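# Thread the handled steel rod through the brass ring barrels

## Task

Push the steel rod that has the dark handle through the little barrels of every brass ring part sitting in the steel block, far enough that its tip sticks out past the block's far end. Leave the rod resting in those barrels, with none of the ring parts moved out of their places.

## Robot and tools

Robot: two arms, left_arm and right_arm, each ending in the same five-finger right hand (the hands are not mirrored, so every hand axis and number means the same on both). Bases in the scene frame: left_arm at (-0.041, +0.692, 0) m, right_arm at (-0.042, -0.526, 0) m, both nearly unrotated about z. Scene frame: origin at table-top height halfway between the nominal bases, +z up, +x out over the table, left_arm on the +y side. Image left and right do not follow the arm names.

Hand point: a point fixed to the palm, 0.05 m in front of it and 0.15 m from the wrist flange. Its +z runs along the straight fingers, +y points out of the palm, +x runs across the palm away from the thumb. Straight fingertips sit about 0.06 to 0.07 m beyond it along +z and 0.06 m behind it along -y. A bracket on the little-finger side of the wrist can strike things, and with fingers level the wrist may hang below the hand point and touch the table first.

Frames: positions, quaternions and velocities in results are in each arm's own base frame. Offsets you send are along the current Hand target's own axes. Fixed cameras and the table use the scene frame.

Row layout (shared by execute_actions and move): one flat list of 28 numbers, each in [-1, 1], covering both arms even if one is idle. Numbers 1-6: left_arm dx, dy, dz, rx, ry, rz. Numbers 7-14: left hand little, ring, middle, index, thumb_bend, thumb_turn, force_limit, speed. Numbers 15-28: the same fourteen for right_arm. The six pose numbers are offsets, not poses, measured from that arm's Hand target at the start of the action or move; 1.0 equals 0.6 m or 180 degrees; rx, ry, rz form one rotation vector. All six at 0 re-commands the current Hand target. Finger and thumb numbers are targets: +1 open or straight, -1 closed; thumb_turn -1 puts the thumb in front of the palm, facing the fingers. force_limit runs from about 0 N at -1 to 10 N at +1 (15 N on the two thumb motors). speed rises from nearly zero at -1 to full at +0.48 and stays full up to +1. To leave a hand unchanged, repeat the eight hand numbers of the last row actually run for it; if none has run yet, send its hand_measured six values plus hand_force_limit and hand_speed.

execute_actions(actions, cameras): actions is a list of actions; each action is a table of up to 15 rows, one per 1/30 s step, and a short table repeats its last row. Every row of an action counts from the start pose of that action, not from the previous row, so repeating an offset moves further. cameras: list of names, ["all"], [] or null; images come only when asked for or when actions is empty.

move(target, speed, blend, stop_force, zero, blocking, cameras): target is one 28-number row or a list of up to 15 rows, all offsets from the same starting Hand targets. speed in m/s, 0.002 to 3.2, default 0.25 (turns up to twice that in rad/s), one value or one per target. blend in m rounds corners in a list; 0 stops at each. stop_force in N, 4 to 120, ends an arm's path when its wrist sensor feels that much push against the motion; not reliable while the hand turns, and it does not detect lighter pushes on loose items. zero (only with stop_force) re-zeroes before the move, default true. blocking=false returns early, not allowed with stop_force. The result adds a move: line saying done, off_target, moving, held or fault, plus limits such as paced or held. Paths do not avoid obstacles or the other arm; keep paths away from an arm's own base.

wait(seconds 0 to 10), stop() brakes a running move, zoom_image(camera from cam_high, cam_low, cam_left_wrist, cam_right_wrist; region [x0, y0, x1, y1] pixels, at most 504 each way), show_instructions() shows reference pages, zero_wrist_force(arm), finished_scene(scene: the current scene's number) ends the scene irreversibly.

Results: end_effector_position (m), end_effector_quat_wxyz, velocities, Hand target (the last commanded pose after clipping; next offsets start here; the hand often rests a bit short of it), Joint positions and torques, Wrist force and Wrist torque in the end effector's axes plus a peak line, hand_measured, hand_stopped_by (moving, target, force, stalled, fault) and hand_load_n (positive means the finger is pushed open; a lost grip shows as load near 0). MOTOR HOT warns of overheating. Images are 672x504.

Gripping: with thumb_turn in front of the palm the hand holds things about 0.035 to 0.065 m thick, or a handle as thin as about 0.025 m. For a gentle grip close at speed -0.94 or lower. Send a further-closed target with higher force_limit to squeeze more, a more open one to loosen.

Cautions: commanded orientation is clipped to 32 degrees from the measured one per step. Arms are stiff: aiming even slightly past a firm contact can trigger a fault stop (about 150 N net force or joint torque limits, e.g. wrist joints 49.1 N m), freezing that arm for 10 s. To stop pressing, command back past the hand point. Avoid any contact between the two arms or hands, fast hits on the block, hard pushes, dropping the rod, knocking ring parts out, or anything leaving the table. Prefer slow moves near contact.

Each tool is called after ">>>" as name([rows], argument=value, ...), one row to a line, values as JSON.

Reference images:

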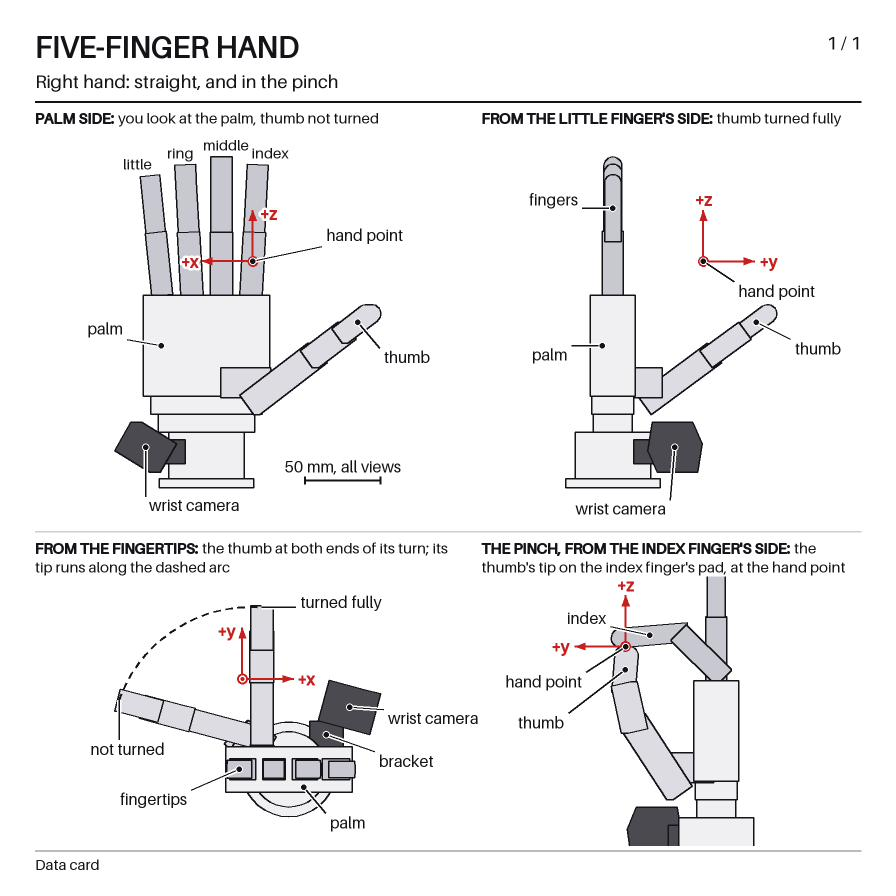

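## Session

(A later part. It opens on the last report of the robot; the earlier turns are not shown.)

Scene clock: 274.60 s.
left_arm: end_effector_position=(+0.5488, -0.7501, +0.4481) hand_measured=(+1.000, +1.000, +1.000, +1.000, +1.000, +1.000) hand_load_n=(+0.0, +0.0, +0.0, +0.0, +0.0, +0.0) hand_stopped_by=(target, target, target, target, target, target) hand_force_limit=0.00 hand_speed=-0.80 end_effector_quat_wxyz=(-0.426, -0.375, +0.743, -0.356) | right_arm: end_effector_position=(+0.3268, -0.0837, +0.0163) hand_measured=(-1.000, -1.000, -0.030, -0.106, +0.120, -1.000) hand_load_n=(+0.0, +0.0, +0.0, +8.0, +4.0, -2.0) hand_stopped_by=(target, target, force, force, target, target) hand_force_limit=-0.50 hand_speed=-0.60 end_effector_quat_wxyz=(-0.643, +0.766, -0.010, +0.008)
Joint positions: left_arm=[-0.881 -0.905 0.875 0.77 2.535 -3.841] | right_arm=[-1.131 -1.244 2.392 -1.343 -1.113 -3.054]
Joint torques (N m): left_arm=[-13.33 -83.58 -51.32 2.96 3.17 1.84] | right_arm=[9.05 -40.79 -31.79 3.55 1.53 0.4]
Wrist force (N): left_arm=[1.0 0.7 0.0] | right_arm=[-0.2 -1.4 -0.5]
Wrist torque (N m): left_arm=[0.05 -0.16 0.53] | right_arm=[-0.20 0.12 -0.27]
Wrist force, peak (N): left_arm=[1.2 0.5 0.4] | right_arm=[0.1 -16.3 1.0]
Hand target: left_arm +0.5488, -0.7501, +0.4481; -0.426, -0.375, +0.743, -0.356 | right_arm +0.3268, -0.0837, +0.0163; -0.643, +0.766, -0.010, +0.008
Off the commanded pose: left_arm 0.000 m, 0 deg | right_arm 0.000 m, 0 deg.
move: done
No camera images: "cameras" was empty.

>>> move(target=[0,0,0,0,0,0,1,1,1,1,1,1,0,-0.8,0,0,0,0,0,0,-1,-1,-0.35,-0.3,0.12,-1,-0.35,-0.6], speed=0.01, cameras=["cam_left_wrist", "cam_right_wrist"])

>>> zoom_image(camera="cam_left_wrist", region=[190, 90, 350, 190])

>>> zoom_image(camera="cam_left_wrist", region=[280, 120, 340, 180])

Scene clock: 277.73 s.
left_arm: end_effector_position=(+0.5488, -0.7501, +0.4481) hand_measured=(+1.000, +1.000, +1.000, +1.000, +1.000, +1.000) hand_load_n=(+0.0, +0.0, +0.0, +0.0, +0.0, +0.0) hand_stopped_by=(target, target, target, target, target, target) hand_force_limit=0.00 hand_speed=-0.80 end_effector_quat_wxyz=(-0.426, -0.375, +0.743, -0.356) | right_arm: end_effector_position=(+0.3268, -0.0837, +0.0163) hand_measured=(-1.000, -1.000, -0.064, -0.106, +0.122, -1.000) hand_load_n=(+0.0, +0.0, +4.5, +8.5, +5.0, +0.5) hand_stopped_by=(target, target, force, force, target, target) hand_force_limit=-0.35 hand_speed=-0.60 end_effector_quat_wxyz=(-0.643, +0.766, -0.010, +0.008)
Joint positions: left_arm=[-0.881 -0.905 0.875 0.77 2.535 -3.841] | right_arm=[-1.131 -1.243 2.392 -1.343 -1.113 -3.054]
Joint torques (N m): left_arm=[-10.28 -84.85 -50.93 2.56 3.29 1.86] | right_arm=[8.91 -34.54 -28.82 -0.83 1.39 1.27]
Wrist force (N): left_arm=[0.5 0.3 0.5] | right_arm=[-0.5 -0.9 0.1]
Wrist torque (N m): left_arm=[-0.04 -0.11 0.49] | right_arm=[-0.17 0.13 -0.27]
Wrist force, peak (N): left_arm=[1.1 0.5 0.4] | right_arm=[-0.3 -1.9 -0.5]
Hand target: left_arm +0.5488, -0.7501, +0.4481; -0.426, -0.375, +0.743, -0.356 | right_arm +0.3268, -0.0837, +0.0163; -0.643, +0.766, -0.010, +0.008
Off the commanded pose: left_arm 0.000 m, 0 deg | right_arm 0.000 m, 0 deg.
move: done
Images, in order (width x height): cam_left_wrist 672x504, cam_right_wrist 672x504.

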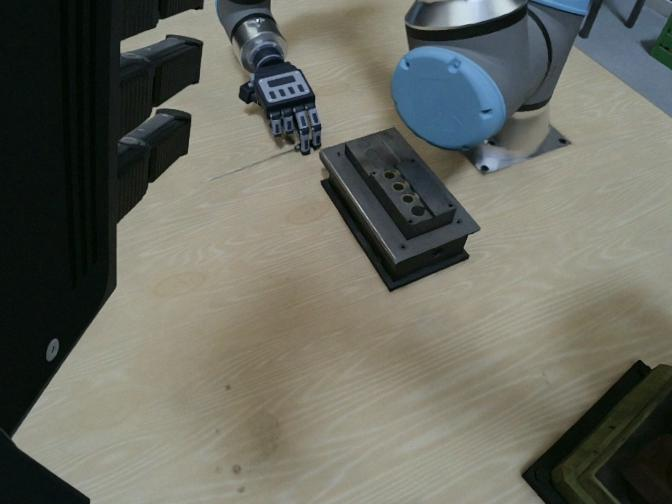

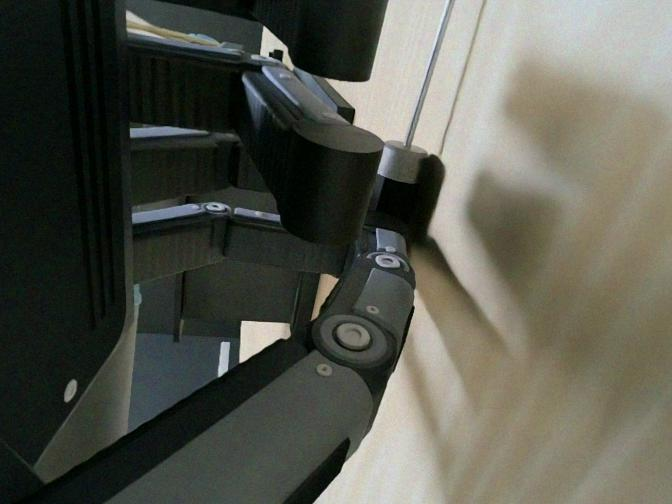

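Scaled by 3.150.

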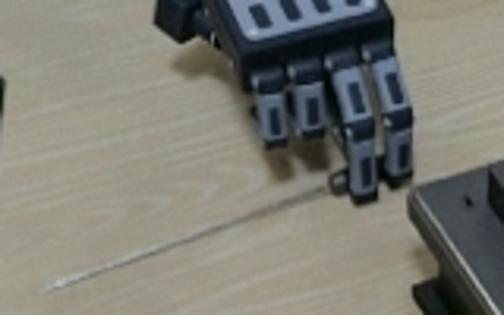

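Scaled by 8.400.

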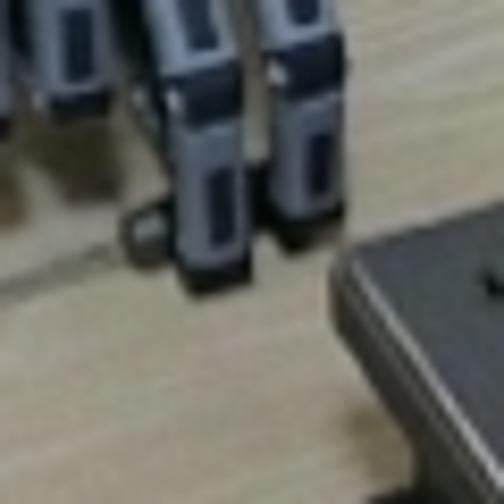

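>>> move(target=[0,0,0,0,0,0,1,1,1,1,1,1,0,-0.8,0,-0.04924,-0.00868,0,0,0,-1,-1,-0.35,-0.3,0.12,-1,-0.35,-0.6], speed=0.05, cameras=["cam_left_wrist","cam_right_wrist"])

Scene clock: 294.53 s.
left_arm: end_effector_position=(+0.5488, -0.7501, +0.4481) hand_measured=(+1.000, +1.000, +1.000, +1.000, +1.000, +1.000) hand_load_n=(+0.0, +0.0, +0.0, +0.0, +0.0, +0.0) hand_stopped_by=(target, target, target, target, target, target) hand_force_limit=0.00 hand_speed=-0.80 end_effector_quat_wxyz=(-0.426, -0.375, +0.743, -0.356) | right_arm: end_effector_position=(+0.3268, -0.0837, +0.0464) hand_measured=(-1.000, -1.000, -0.064, -0.106, +0.122, -1.000) hand_load_n=(+0.0, +0.0, +4.5, +8.5, +5.5, +0.5) hand_stopped_by=(target, target, force, force, target, target) hand_force_limit=-0.35 hand_speed=-0.60 end_effector_quat_wxyz=(-0.643, +0.766, -0.010, +0.008) end_effector_velocity=(+0.001, -0.001, -0.002) end_effector_angular_velocity=(-0.002, -0.002, +0.000)
Joint positions: left_arm=[-0.881 -0.905 0.875 0.77 2.535 -3.841] | right_arm=[-1.131 -1.308 2.383 -1.27 -1.113 -3.054]
Joint velocities: left_arm=[within noise] | right_arm=[0 0.004 -0.001 -0.006 0 -0.001]
Joint torques (N m): left_arm=[-10.08 -83.03 -50.38 2.61 3.11 2.07] | right_arm=[9.38 -30.65 -23.03 -2.44 1.47 1.97]
Wrist force (N): left_arm=[0.9 0.2 0.0] | right_arm=[-0.5 -1.3 -0.7]
Wrist torque (N m): left_arm=[-0.03 -0.15 0.52] | right_arm=[-0.19 0.16 -0.29]
Wrist force, peak (N): left_arm=[1.0 0.6 0.4] | right_arm=[-0.2 -1.9 -0.5]
Hand target: left_arm +0.5488, -0.7501, +0.4481; -0.426, -0.375, +0.743, -0.356 | right_arm +0.3268, -0.0837, +0.0463; -0.643, +0.766, -0.010, +0.008
Off the commanded pose: left_arm 0.000 m, 0 deg | right_arm 0.000 m, 0 deg.
move: done
Images, in order (width x height): cam_left_wrist 672x504, cam_right_wrist 672x504.

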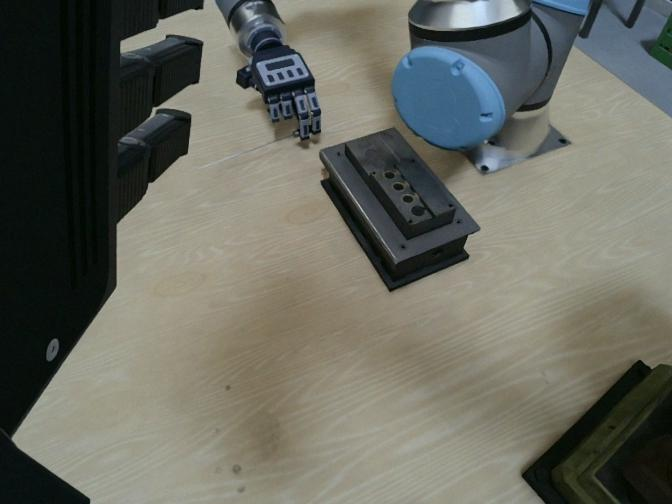

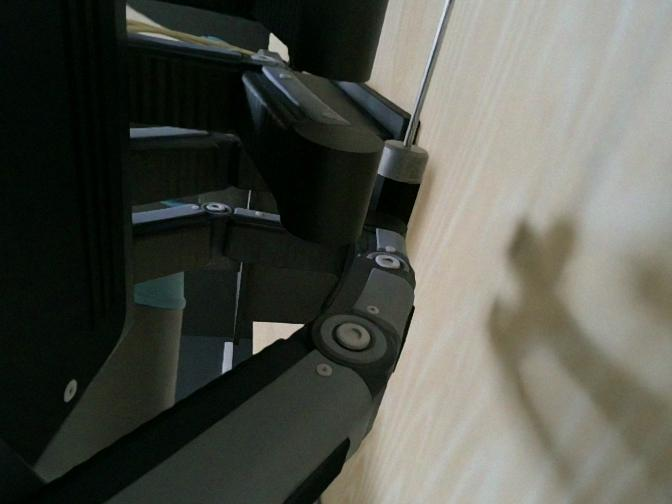

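>>> zoom_image(camera="cam_left_wrist", region=[190, 90, 490, 300])

>>> zoom_image(camera="cam_left_wrist", region=[340, 120, 480, 260])

Scaled by 1.680.

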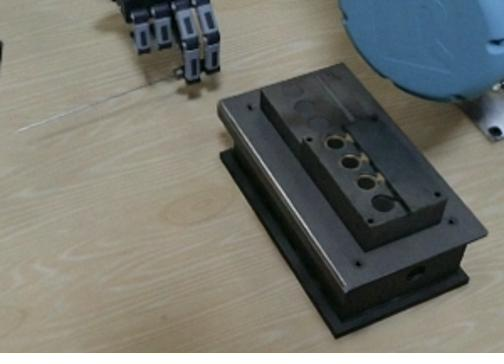

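Scaled by 3.600.

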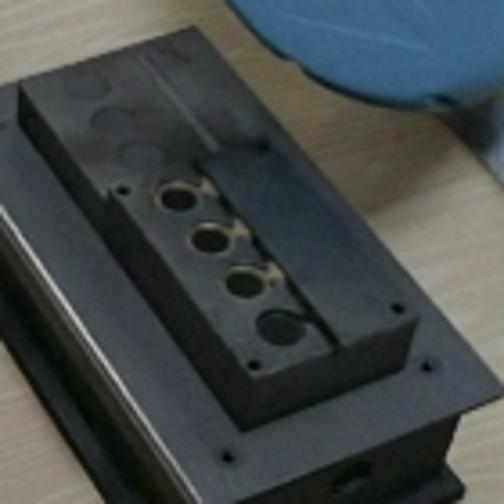

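>>> move([
  [0,0,0,0,0,0,1,1,1,1,1,1,0,-0.8,0,-0.2523,-0.0445,0,0,0,-1,-1,-0.35,-0.3,0.12,-1,-0.35,-0.6],
  [0,0,0,0,0,0,1,1,1,1,1,1,0,-0.8,-0.0580,-0.2299,-0.1712,-0.0432,-0.4916,-0.1317,-1,-1,-0.35,-0.3,0.12,-1,-0.35,-0.6],
], speed=0.17, blend=0.03, cameras=["cam_left_wrist","cam_high"])

Scene clock: 315.87 s.
left_arm: end_effector_position=(+0.5488, -0.7501, +0.4481) hand_measured=(+1.000, +1.000, +1.000, +1.000, +1.000, +1.000) hand_load_n=(+0.0, +0.0, +0.0, +0.0, +0.0, +0.0) hand_stopped_by=(target, target, target, target, target, target) hand_force_limit=0.00 hand_speed=-0.80 end_effector_quat_wxyz=(-0.426, -0.375, +0.743, -0.356) | right_arm: end_effector_position=(+0.2900, -0.1598, +0.1999) hand_measured=(-1.000, -1.000, -0.064, -0.106, +0.122, -1.000) hand_load_n=(+0.0, +0.0, +4.5, +8.5, +5.5, +0.5) hand_stopped_by=(target, target, force, force, target, target) hand_force_limit=-0.35 hand_speed=-0.60 end_effector_quat_wxyz=(-0.406, +0.579, +0.579, -0.406)
Joint positions: left_arm=[-0.881 -0.905 0.875 0.77 2.535 -3.841] | right_arm=[-0.574 -1.575 2.203 -1.036 -2.106 -3.359]
Joint torques (N m): left_arm=[-11.29 -85 -50.62 2.38 2.78 1.97] | right_arm=[-16.02 -26.79 -51.98 4.26 -0.76 2.32]
Wrist force (N): left_arm=[0.6 0.5 0.0] | right_arm=[-0.7 -1.6 -0.9]
Wrist torque (N m): left_arm=[0.03 -0.11 0.51] | right_arm=[-0.19 0.16 -0.15]
Wrist force, peak (N): left_arm=[1.0 0.9 0.3] | right_arm=[-0.7 -2.3 -0.2]
Hand target: left_arm +0.5488, -0.7501, +0.4481; -0.426, -0.375, +0.743, -0.356 | right_arm +0.2901, -0.1600, +0.2000; -0.406, +0.579, +0.579, -0.406
Off the commanded pose: left_arm 0.000 m, 0 deg | right_arm 0.000 m, 0 deg.
move: done
Images, in order (width x height): cam_high 672x504, cam_left_wrist 672x504.

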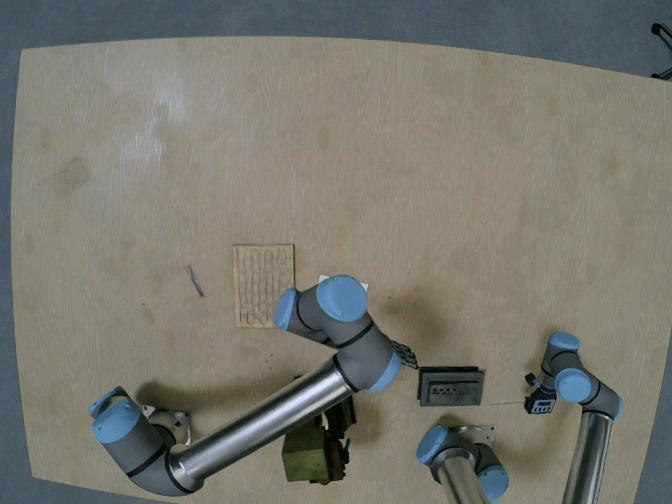

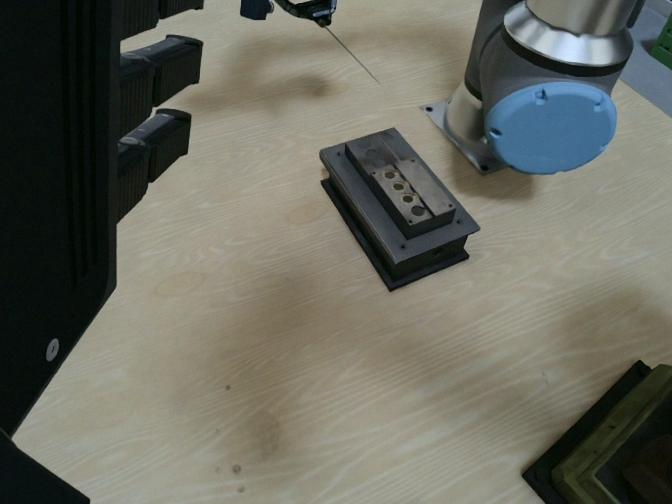

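>>> zoom_image(camera="cam_high", region=[400, 340, 560, 440])

>>> zoom_image(camera="cam_high", region=[414, 360, 494, 410])

Scaled by 3.150.

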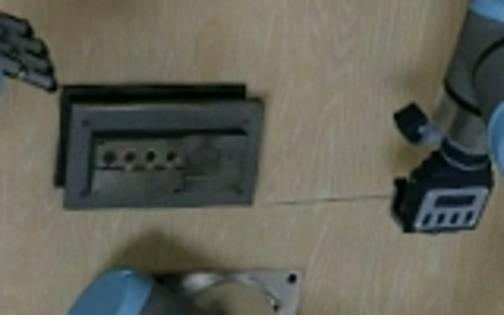

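Scaled by 6.300.

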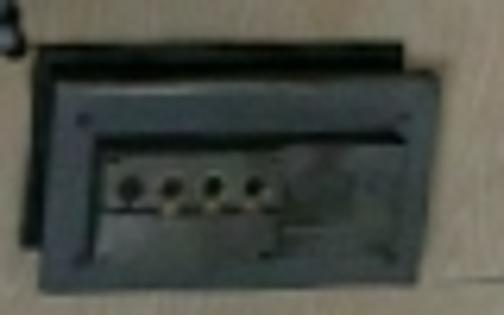

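>>> move(target=[0.058,0.1275,0.579,0,0,0,1,1,1,1,1,1,0,-0.8,0,0,0,0,0,0,-1,-1,-0.35,-0.3,0.12,-1,-0.35,-0.6], speed=0.18, cameras=["cam_left_wrist"])

Scene clock: 328.73 s.
left_arm: end_effector_position=(+0.3436, -1.0178, +0.3298) hand_measured=(+1.000, +1.000, +1.000, +1.000, +1.000, +1.000) hand_load_n=(-0.5, +0.0, +0.0, +0.0, +0.0, +0.0) hand_stopped_by=(target, target, target, target, target, target) hand_force_limit=0.00 hand_speed=-0.80 end_effector_quat_wxyz=(-0.426, -0.375, +0.743, -0.356) | right_arm: end_effector_position=(+0.2901, -0.1600, +0.2000) hand_measured=(-1.000, -1.000, -0.064, -0.106, +0.122, -1.000) hand_load_n=(+0.0, +0.0, +4.5, +8.5, +5.5, +0.5) hand_stopped_by=(target, target, force, force, target, target) hand_force_limit=-0.35 hand_speed=-0.60 end_effector_quat_wxyz=(-0.406, +0.579, +0.579, -0.406)
Joint positions: left_arm=[-1.226 -0.791 0.861 0.449 2.253 -4.139] | right_arm=[-0.574 -1.575 2.203 -1.036 -2.106 -3.359]
Joint torques (N m): left_arm=[-1.98 -107.37 -34.81 1.97 4.41 1.72] | right_arm=[-16.03 -25.02 -51.92 4.42 -2.36 2.32]
Wrist force (N): left_arm=[-0.1 -0.2 0.1] | right_arm=[-0.5 -1.4 -0.9]
Wrist torque (N m): left_arm=[-0.07 0.00 0.15] | right_arm=[-0.16 0.13 -0.15]
Wrist force, peak (N): left_arm=[0.1 0.5 2.1] | right_arm=[-0.3 -1.9 -0.9]
Hand target: left_arm +0.3436, -1.0178, +0.3298; -0.426, -0.375, +0.743, -0.356 | right_arm +0.2901, -0.1600, +0.2000; -0.406, +0.579, +0.579, -0.406
Off the commanded pose: left_arm 0.000 m, 0 deg | right_arm 0.000 m, 0 deg.
move: done
Images, in order (width x height): cam_left_wrist 672x504.

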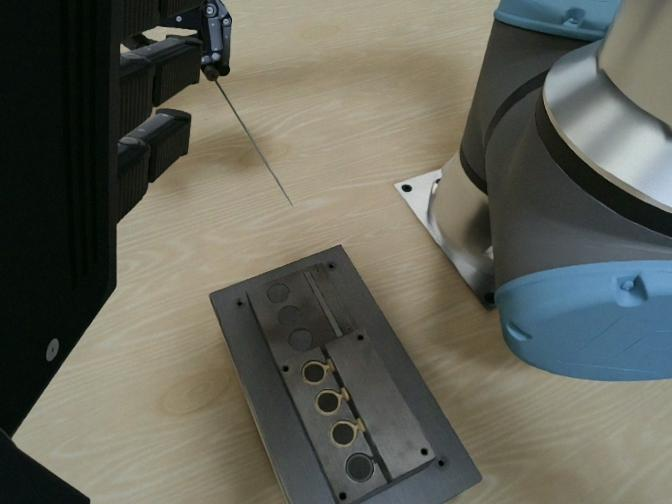

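>>> zoom_image(camera="cam_left_wrist", region=[290, 240, 410, 400])

>>> zoom_image(camera="cam_left_wrist", region=[310, 350, 430, 500])

>>> zoom_image(camera="cam_left_wrist", region=[190, 50, 310, 220])

Scaled by 3.150.

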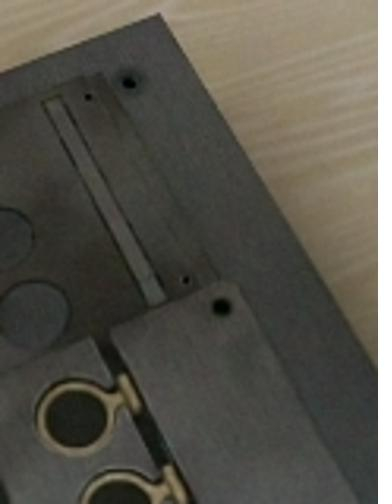

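Scaled by 3.360.

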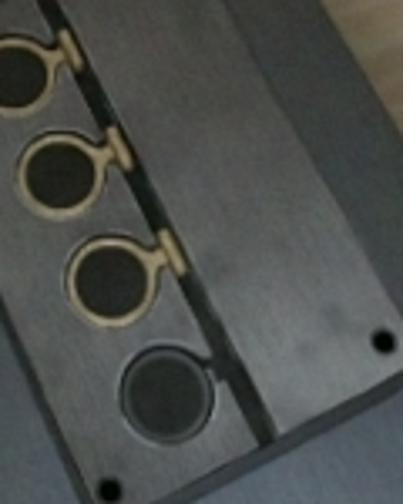

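Scaled by 2.965.

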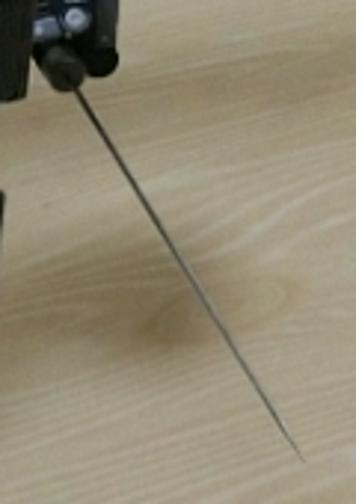

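>>> move(target=[-0.1512,0.0735,-0.0020,0,0,0,1,1,1,1,1,1,0,-0.8,0.0863,0.1265,0.0512,0,0.02725,-0.01314,-1,-1,-0.35,-0.3,0.12,-1,-0.35,-0.6], speed=0.08, cameras=["cam_left_wrist"])

Scene clock: 357.50 s.
left_arm: end_effector_position=(+0.3385, -0.9731, +0.2395) hand_measured=(+1.000, +1.000, +1.000, +1.000, +1.000, +1.000) hand_load_n=(+0.0, +0.0, +0.0, +0.0, +0.0, +0.0) hand_stopped_by=(target, target, target, target, target, target) hand_force_limit=0.00 hand_speed=-0.80 end_effector_quat_wxyz=(-0.426, -0.375, +0.743, -0.356) | right_arm: end_effector_position=(+0.2870, -0.1080, +0.1180) hand_measured=(-1.000, -1.000, -0.064, -0.106, +0.122, -1.000) hand_load_n=(+0.0, +0.0, +4.5, +8.5, +5.5, +0.5) hand_stopped_by=(target, target, force, force, target, target) hand_force_limit=-0.35 hand_speed=-0.60 end_effector_quat_wxyz=(-0.439, +0.584, +0.573, -0.372)
Joint positions: left_arm=[-1.215 -0.841 1.109 0.255 2.263 -4.132] | right_arm=[-0.531 -1.474 2.28 -1.184 -1.983 -3.372]
Joint torques (N m): left_arm=[-4.08 -90.74 -50.77 2.31 1.49 -1.36] | right_arm=[-9.16 -47.88 -45.91 4.53 -2.34 0.09]
Wrist force (N): left_arm=[0.2 -0.2 -0.1] | right_arm=[-0.4 -1.5 -1.1]
Wrist torque (N m): left_arm=[-0.05 -0.05 0.16] | right_arm=[-0.15 0.12 -0.03]
Wrist force, peak (N): left_arm=[-1.1 0.4 0.1] | right_arm=[-1.6 -2.6 -1.1]
Hand target: left_arm +0.3384, -0.9731, +0.2394; -0.426, -0.375, +0.743, -0.356 | right_arm +0.2871, -0.1082, +0.1182; -0.438, +0.584, +0.573, -0.372
Off the commanded pose: left_arm 0.000 m, 0 deg | right_arm 0.000 m, 0 deg.
move: done
Images, in order (width x height): cam_left_wrist 672x504.

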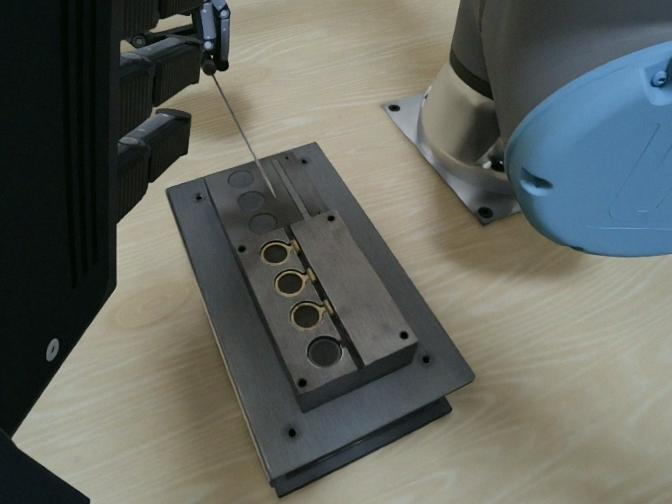

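>>> zoom_image(camera="cam_left_wrist", region=[190, 50, 290, 200])

>>> zoom_image(camera="cam_left_wrist", region=[240, 150, 320, 250])

>>> zoom_image(camera="cam_left_wrist", region=[260, 230, 380, 390])

Scaled by 3.360.

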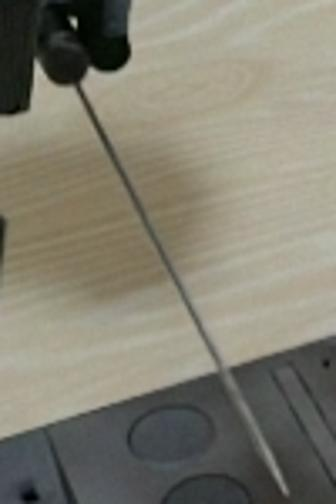

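Scaled by 5.040.

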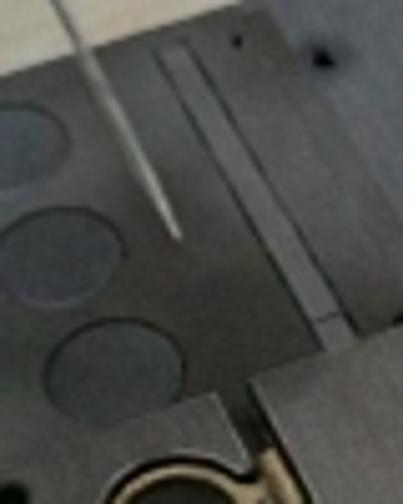

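Scaled by 3.150.

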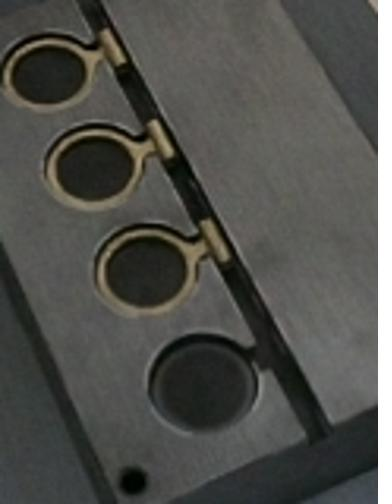

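>>> zoom_image(camera="cam_left_wrist", region=[252, 180, 302, 230])

>>> zoom_image(camera="cam_left_wrist", region=[275, 222, 325, 272])

>>> zoom_image(camera="cam_left_wrist", region=[325, 335, 375, 385])

>>> zoom_image(camera="cam_left_wrist", region=[195, 50, 245, 100])

Scaled by 10.080.

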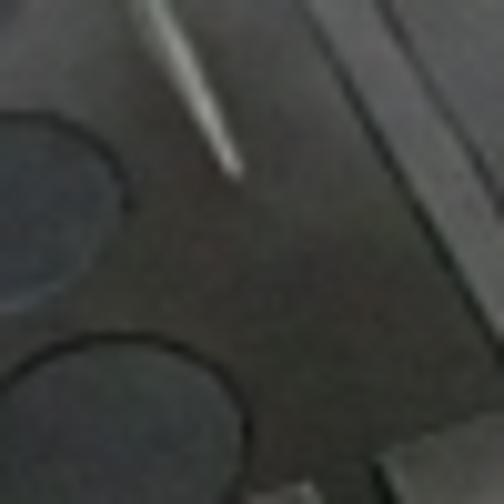

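Scaled by 10.080.

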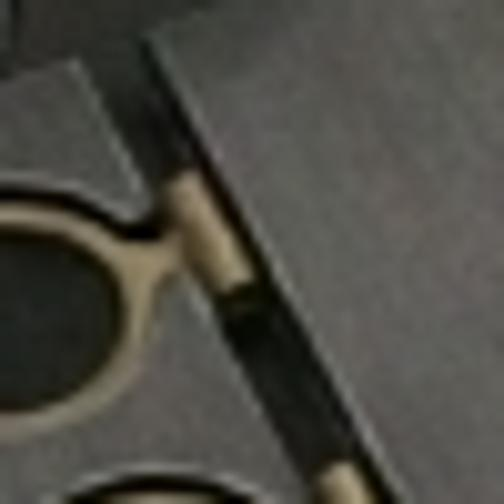

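Scaled by 10.080.

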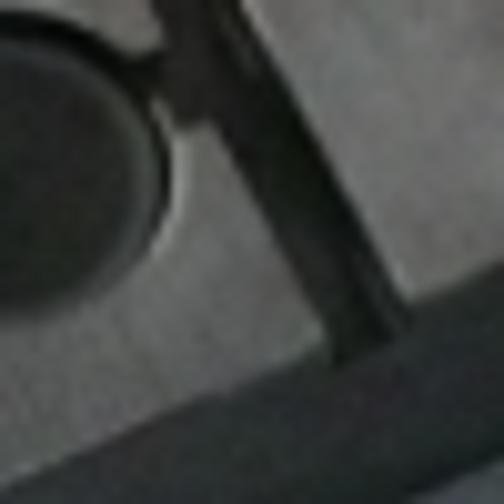

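Scaled by 10.080.

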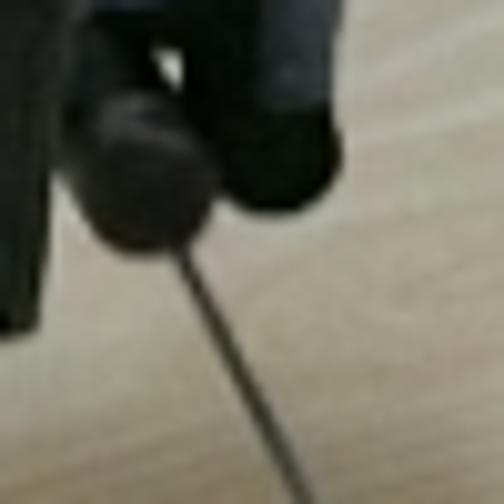

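>>> move(target=[0.02725,0.11352,0.0017,0,0,0,1,1,1,1,1,1,0,-0.8,-0.0009,0.01251,0.00452,0,0,0,-1,-1,-0.35,-0.3,0.12,-1,-0.35,-0.6], speed=0.08, cameras=["cam_left_wrist"])

Scene clock: 392.30 s.
left_arm: end_effector_position=(+0.2736, -0.9465, +0.2395) hand_measured=(+1.000, +1.000, +1.000, +1.000, +1.000, +1.000) hand_load_n=(+0.0, +0.0, +0.0, +0.0, +0.0, +0.0) hand_stopped_by=(target, target, target, target, target, target) hand_force_limit=0.00 hand_speed=-0.80 end_effector_quat_wxyz=(-0.426, -0.375, +0.743, -0.356) | right_arm: end_effector_position=(+0.2871, -0.1082, +0.1101) hand_measured=(-1.000, -1.000, -0.064, -0.106, +0.122, -1.000) hand_load_n=(+0.0, +0.0, +5.0, +8.5, +5.5, +1.0) hand_stopped_by=(target, target, force, force, target, target) hand_force_limit=-0.35 hand_speed=-0.60 end_effector_quat_wxyz=(-0.438, +0.584, +0.573, -0.372)
Joint positions: left_arm=[-1.275 -0.941 1.277 0.164 2.21 -4.169] | right_arm=[-0.531 -1.462 2.285 -1.202 -1.983 -3.372]
Joint torques (N m): left_arm=[9.33 -83.59 -50.06 1.89 4.54 2.54] | right_arm=[-15.76 -43.9 -22.36 1.19 -2.78 1.23]
Wrist force (N): left_arm=[0.3 0.7 -0.3] | right_arm=[-0.4 -1.5 -0.6]
Wrist torque (N m): left_arm=[0.14 -0.12 0.36] | right_arm=[-0.16 0.11 -0.02]
Wrist force, peak (N): left_arm=[0.6 1.5 -0.3] | right_arm=[-0.6 -1.8 -0.8]
Hand target: left_arm +0.2736, -0.9464, +0.2395; -0.426, -0.375, +0.743, -0.356 | right_arm +0.2871, -0.1082, +0.1102; -0.438, +0.584, +0.573, -0.372
Off the commanded pose: left_arm 0.000 m, 0 deg | right_arm 0.000 m, 0 deg.
move: done
Images, in order (width x height): cam_left_wrist 672x504.

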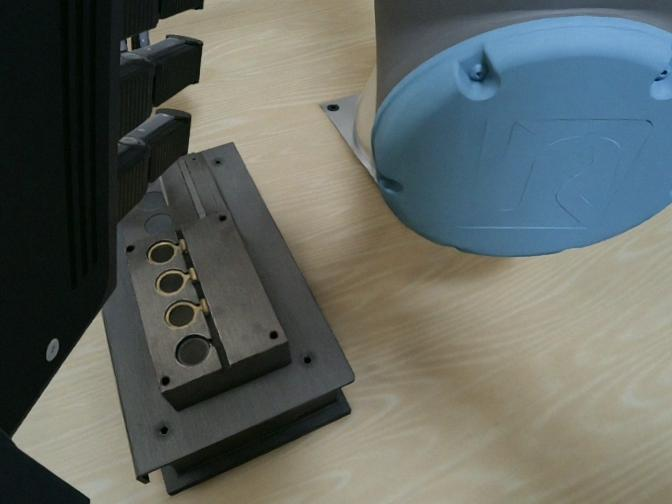

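>>> move(target=[-0.04671,-0.19461,-0.00291,0,0,0,1,1,1,1,1,1,0,-0.8,0,0,0,0,0,0,-1,-1,-0.35,-0.3,0.12,-1,-0.35,-0.6], speed=0.1, cameras=["cam_left_wrist"])

Scene clock: 398.27 s.
left_arm: end_effector_position=(+0.3847, -0.9922, +0.2394) hand_measured=(+1.000, +1.000, +1.000, +1.000, +1.000, +1.000) hand_load_n=(+0.0, +0.0, +0.0, +0.0, +0.0, +0.0) hand_stopped_by=(target, target, target, target, target, target) hand_force_limit=0.00 hand_speed=-0.80 end_effector_quat_wxyz=(-0.426, -0.375, +0.743, -0.356) | right_arm: end_effector_position=(+0.2871, -0.1082, +0.1102) hand_measured=(-1.000, -1.000, -0.064, -0.106, +0.122, -1.000) hand_load_n=(+0.0, +0.5, +4.5, +8.5, +5.5, +1.0) hand_stopped_by=(target, target, force, force, target, target) hand_force_limit=-0.35 hand_speed=-0.60 end_effector_quat_wxyz=(-0.438, +0.584, +0.573, -0.372)
Joint positions: left_arm=[-1.175 -0.761 0.969 0.332 2.297 -4.105] | right_arm=[-0.531 -1.462 2.285 -1.202 -1.983 -3.372]
Joint torques (N m): left_arm=[-11.85 -104.13 -40.32 -0.91 -2.64 -1.36] | right_arm=[-9.53 -47.78 -43.99 2.85 -2.45 0.78]
Wrist force (N): left_arm=[-0.3 0.1 -0.1] | right_arm=[-0.5 -1.3 -0.4]
Wrist torque (N m): left_arm=[0.01 0.06 0.18] | right_arm=[-0.16 0.12 -0.02]
Wrist force, peak (N): left_arm=[0.7 1.6 -0.4] | right_arm=[-0.2 -2.0 -0.5]
Hand target: left_arm +0.3847, -0.9922, +0.2394; -0.426, -0.375, +0.743, -0.356 | right_arm +0.2871, -0.1082, +0.1102; -0.438, +0.584, +0.573, -0.372
Off the commanded pose: left_arm 0.000 m, 0 deg | right_arm 0.000 m, 0 deg.
move: done
Images, in order (width x height): cam_left_wrist 672x504.

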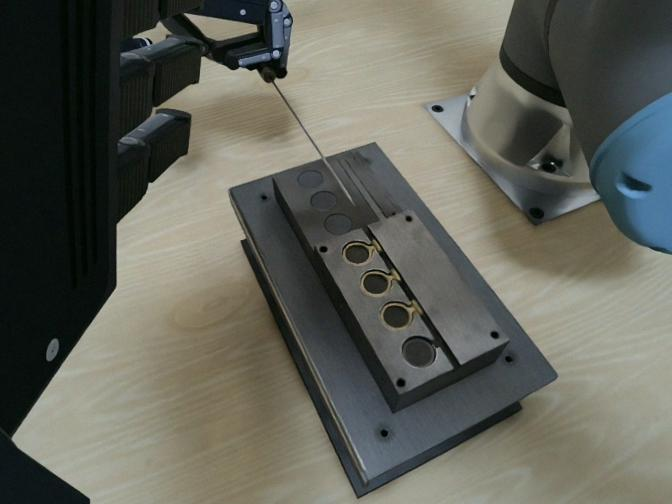

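>>> zoom_image(camera="cam_left_wrist", region=[335, 185, 385, 235])

>>> zoom_image(camera="cam_left_wrist", region=[360, 222, 410, 272])

>>> zoom_image(camera="cam_left_wrist", region=[425, 330, 475, 380])

>>> zoom_image(camera="cam_left_wrist", region=[255, 55, 305, 105])

Scaled by 10.080.

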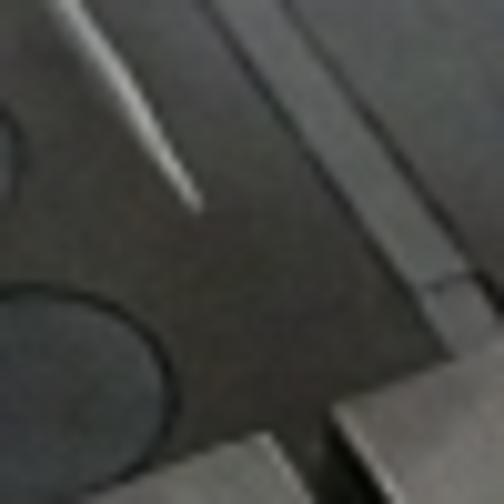

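Scaled by 10.080.

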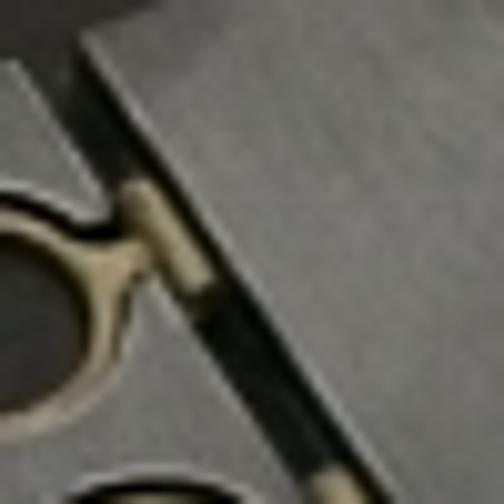

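Scaled by 10.080.

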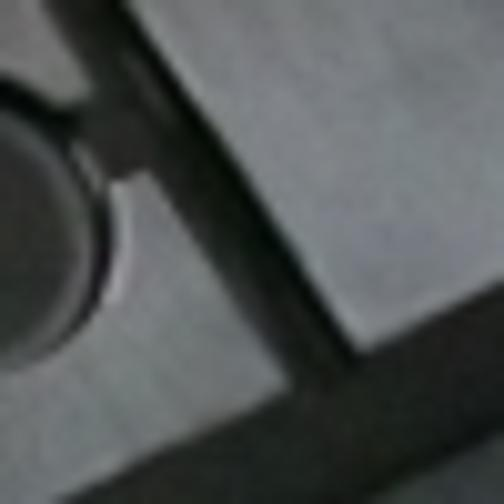

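Scaled by 10.080.

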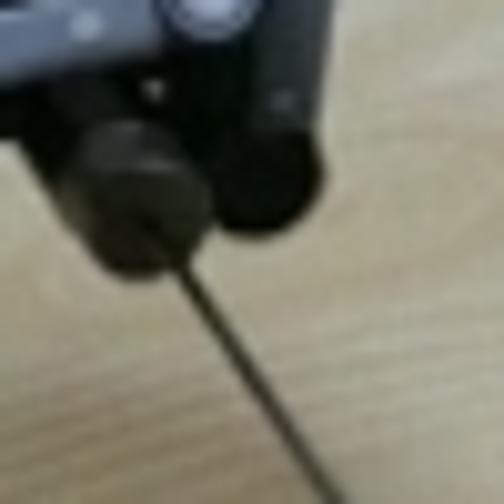

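>>> move(target=[0.01946,0.08109,0.00121,0,0,0,1,1,1,1,1,1,0,-0.8,0.01237,0.00273,-0.00507,0.00008,-0.00816,0.00294,-1,-1,-0.35,-0.3,0.12,-1,-0.35,-0.6], speed=0.06, cameras=["cam_left_wrist"])

>>> zoom_image(camera="cam_left_wrist", region=[252, 190, 302, 240])

>>> zoom_image(camera="cam_left_wrist", region=[195, 50, 245, 100])

Scene clock: 424.57 s.
left_arm: end_effector_position=(+0.3383, -0.9732, +0.2394) hand_measured=(+1.000, +1.000, +1.000, +1.000, +1.000, +1.000) hand_load_n=(+0.0, +0.0, +0.0, +0.0, +0.0, +0.0) hand_stopped_by=(target, target, target, target, target, target) hand_force_limit=0.00 hand_speed=-0.80 end_effector_quat_wxyz=(-0.426, -0.375, +0.743, -0.356) | right_arm: end_effector_position=(+0.2910, -0.1009, +0.1102) hand_measured=(-1.000, -1.000, -0.064, -0.106, +0.122, -1.000) hand_load_n=(+0.0, +0.0, +5.0, +8.5, +5.5, +0.5) hand_stopped_by=(target, target, force, force, target, target) hand_force_limit=-0.35 hand_speed=-0.60 end_effector_quat_wxyz=(-0.429, +0.582, +0.576, -0.382)
Joint positions: left_arm=[-1.215 -0.841 1.109 0.255 2.263 -4.132] | right_arm=[-0.502 -1.46 2.284 -1.203 -1.981 -3.353]
Joint torques (N m): left_arm=[4.94 -87.34 -52.58 2.77 2.96 1.94] | right_arm=[-10.83 -29.57 -44.94 -3.02 1.1 -1.09]
Wrist force (N): left_arm=[-0.1 -0.6 0.0] | right_arm=[-0.4 -0.9 -0.4]
Wrist torque (N m): left_arm=[-0.11 -0.01 0.41] | right_arm=[-0.10 0.10 -0.25]
Wrist force, peak (N): left_arm=[0.0 -0.8 -0.2] | right_arm=[-0.5 -2.0 -0.2]
Hand target: left_arm +0.3384, -0.9731, +0.2394; -0.426, -0.375, +0.743, -0.356 | right_arm +0.2910, -0.1010, +0.1102; -0.429, +0.582, +0.576, -0.382
Off the commanded pose: left_arm 0.000 m, 0 deg | right_arm 0.000 m, 0 deg.
move: done
Images, in order (width x height): cam_left_wrist 672x504.

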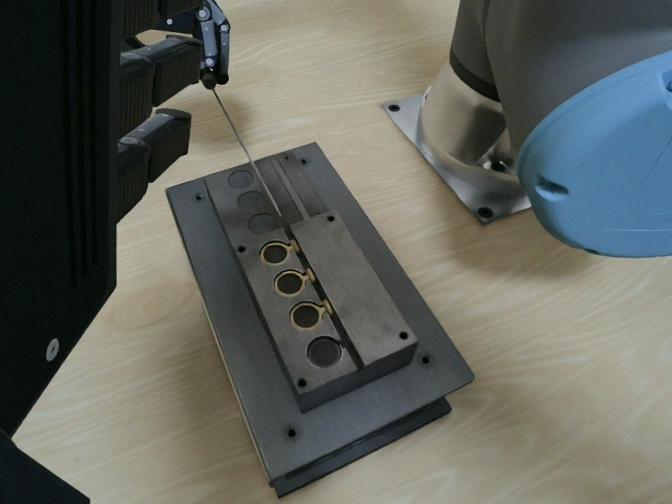

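Scaled by 10.080.

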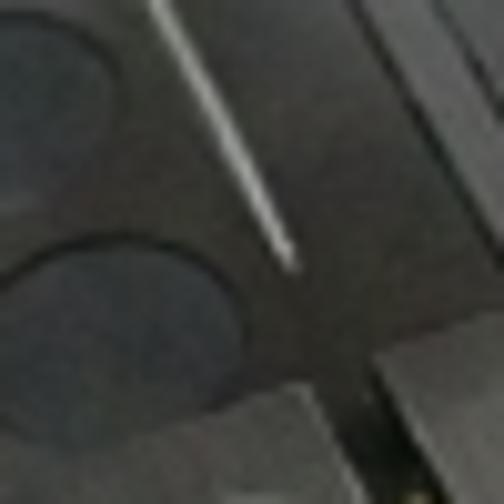

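Scaled by 10.080.

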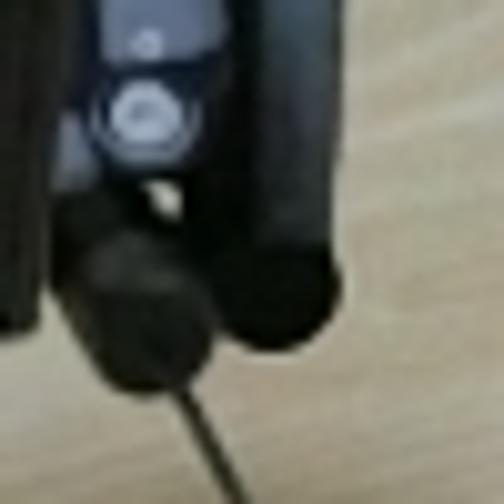

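>>> move(target=[0.02725,0.11352,0.0017,0,0,0,1,1,1,1,1,1,0,-0.8,0,0,0,0,0,0,-1,-1,-0.35,-0.3,0.12,-1,-0.35,-0.6], speed=0.08, cameras=["cam_left_wrist"])

>>> zoom_image(camera="cam_left_wrist", region=[140, 190, 190, 240])

>>> zoom_image(camera="cam_left_wrist", region=[160, 220, 210, 270])

>>> move(target=[-0.04671,-0.19461,-0.00291,0,0,0,1,1,1,1,1,1,0,-0.8,0,0,0,0,0,0,-1,-1,-0.35,-0.3,0.12,-1,-0.35,-0.6], speed=0.1, cameras=["cam_left_wrist"])

>>> zoom_image(camera="cam_left_wrist", region=[335, 190, 385, 240])

>>> zoom_image(camera="cam_left_wrist", region=[255, 65, 305, 115])

Scene clock: 438.73 s.
left_arm: end_effector_position=(+0.2736, -0.9465, +0.2395) hand_measured=(+1.000, +1.000, +1.000, +1.000, +1.000, +1.000) hand_load_n=(+0.0, +0.0, +0.0, +0.0, +0.0, +0.0) hand_stopped_by=(target, target, target, target, target, target) hand_force_limit=0.00 hand_speed=-0.80 end_effector_quat_wxyz=(-0.426, -0.375, +0.743, -0.356) end_effector_velocity=(+0.001, +0.000, -0.002) end_effector_angular_velocity=(+0.002, +0.001, -0.002) | right_arm: end_effector_position=(+0.2910, -0.1010, +0.1102) hand_measured=(-1.000, -1.000, -0.064, -0.106, +0.122, -1.000) hand_load_n=(+0.0, +0.0, +5.0, +8.5, +5.0, +0.5) hand_stopped_by=(target, target, force, force, target, target) hand_force_limit=-0.35 hand_speed=-0.60 end_effector_quat_wxyz=(-0.429, +0.582, +0.576, -0.382)
Joint positions: left_arm=[-1.275 -0.941 1.277 0.164 2.21 -4.169] | right_arm=[-0.502 -1.46 2.284 -1.203 -1.981 -3.353]
Joint velocities: left_arm=[0.002 0.005 -0.004 0.004 0.003 0.002] | right_arm=[within noise]
Joint torques (N m): left_arm=[6.46 -71.37 -54.09 2.08 3.43 2.07] | right_arm=[-15.35 -41.08 -25.28 1.94 -2.73 -1.58]
Wrist force (N): left_arm=[0.2 0.8 -0.3] | right_arm=[-0.6 -1.4 -0.6]
Wrist torque (N m): left_arm=[0.16 -0.10 0.36] | right_arm=[-0.15 0.15 -0.28]
Wrist force, peak (N): left_arm=[0.2 1.8 -0.1] | right_arm=[-0.9 -1.6 -0.3]
Hand target: left_arm +0.2736, -0.9464, +0.2395; -0.426, -0.375, +0.743, -0.356 | right_arm +0.2910, -0.1010, +0.1102; -0.429, +0.582, +0.576, -0.382
Off the commanded pose: left_arm 0.000 m, 0 deg | right_arm 0.000 m, 0 deg.
move: done
Images, in order (width x height): cam_left_wrist 672x504.

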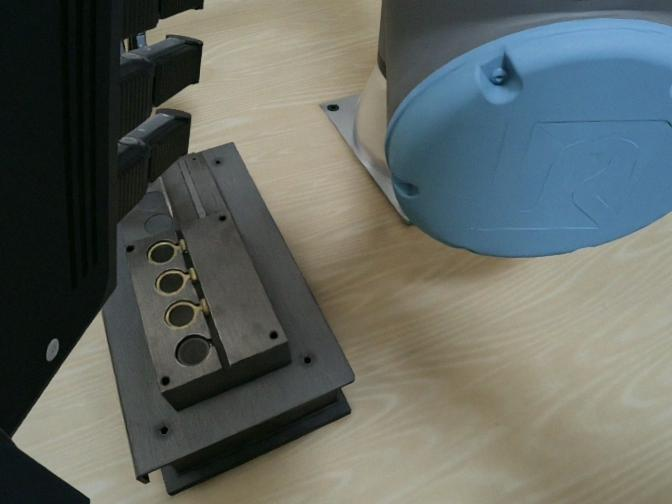

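Scaled by 10.080.

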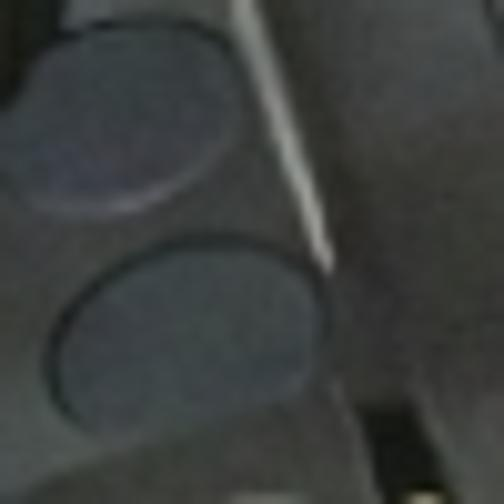

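Scaled by 10.080.

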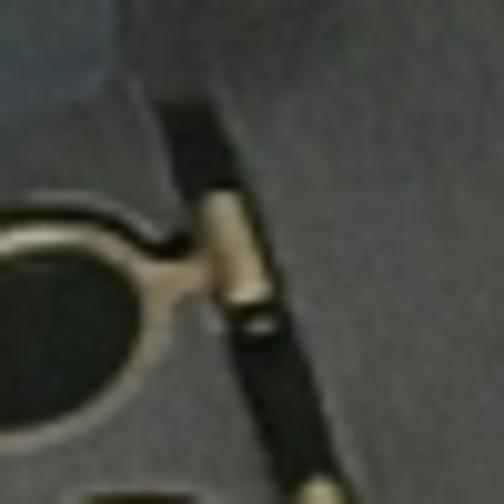

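Scene clock: 440.40 s.
left_arm: end_effector_position=(+0.3847, -0.9922, +0.2394) hand_measured=(+1.000, +1.000, +1.000, +1.000, +1.000, +1.000) hand_load_n=(+0.0, +0.5, +0.0, +0.0, +0.0, +0.0) hand_stopped_by=(target, target, target, target, target, target) hand_force_limit=0.00 hand_speed=-0.80 end_effector_quat_wxyz=(-0.426, -0.375, +0.743, -0.356) | right_arm: end_effector_position=(+0.2910, -0.1010, +0.1102) hand_measured=(-1.000, -1.000, -0.064, -0.106, +0.122, -1.000) hand_load_n=(+0.0, +0.0, +4.5, +8.5, +5.5, +0.5) hand_stopped_by=(target, target, force, force, target, target) hand_force_limit=-0.35 hand_speed=-0.60 end_effector_quat_wxyz=(-0.429, +0.582, +0.576, -0.382)
Joint positions: left_arm=[-1.175 -0.761 0.969 0.332 2.297 -4.105] | right_arm=[-0.502 -1.46 2.284 -1.203 -1.981 -3.353]
Joint torques (N m): left_arm=[-12.14 -103.48 -39.96 -0.32 -2.78 -1.56] | right_arm=[-16.5 -41.94 -21.43 1.55 -2.52 -1.63]
Wrist force (N): left_arm=[-0.2 0.0 -0.2] | right_arm=[-0.5 -1.5 -0.4]
Wrist torque (N m): left_arm=[0.00 0.04 0.18] | right_arm=[-0.18 0.11 -0.28]
Wrist force, peak (N): left_arm=[0.5 1.9 -0.3] | right_arm=[-0.7 -1.6 -0.9]
Hand target: left_arm +0.3847, -0.9922, +0.2394; -0.426, -0.375, +0.743, -0.356 | right_arm +0.2910, -0.1010, +0.1102; -0.429, +0.582, +0.576, -0.382
Off the commanded pose: left_arm 0.000 m, 0 deg | right_arm 0.000 m, 0 deg.
move: done
Images, in order (width x height): cam_left_wrist 672x504.

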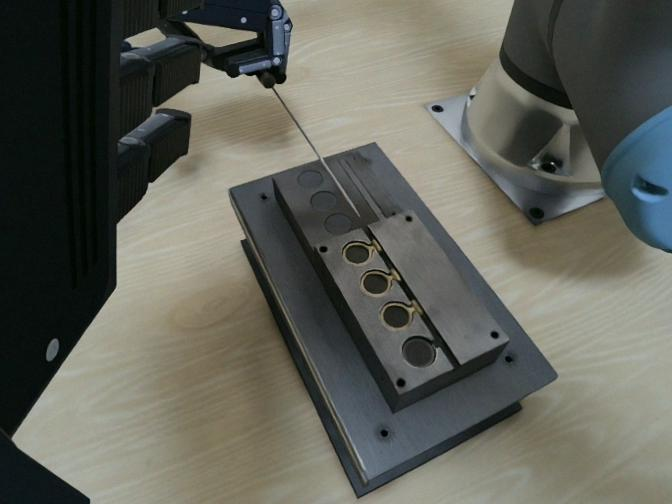

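Scaled by 10.080.

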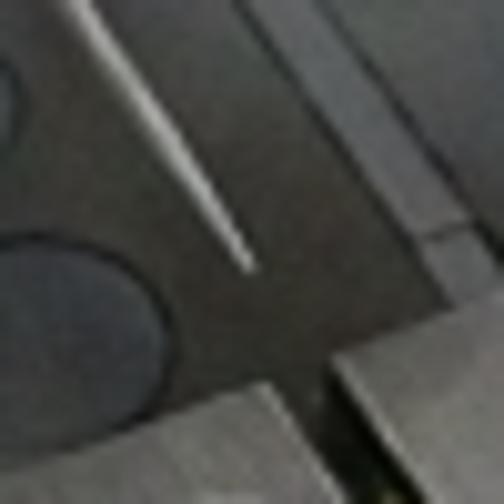

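Scaled by 10.080.

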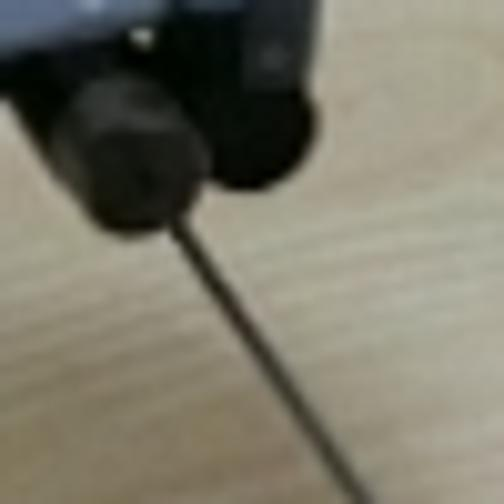

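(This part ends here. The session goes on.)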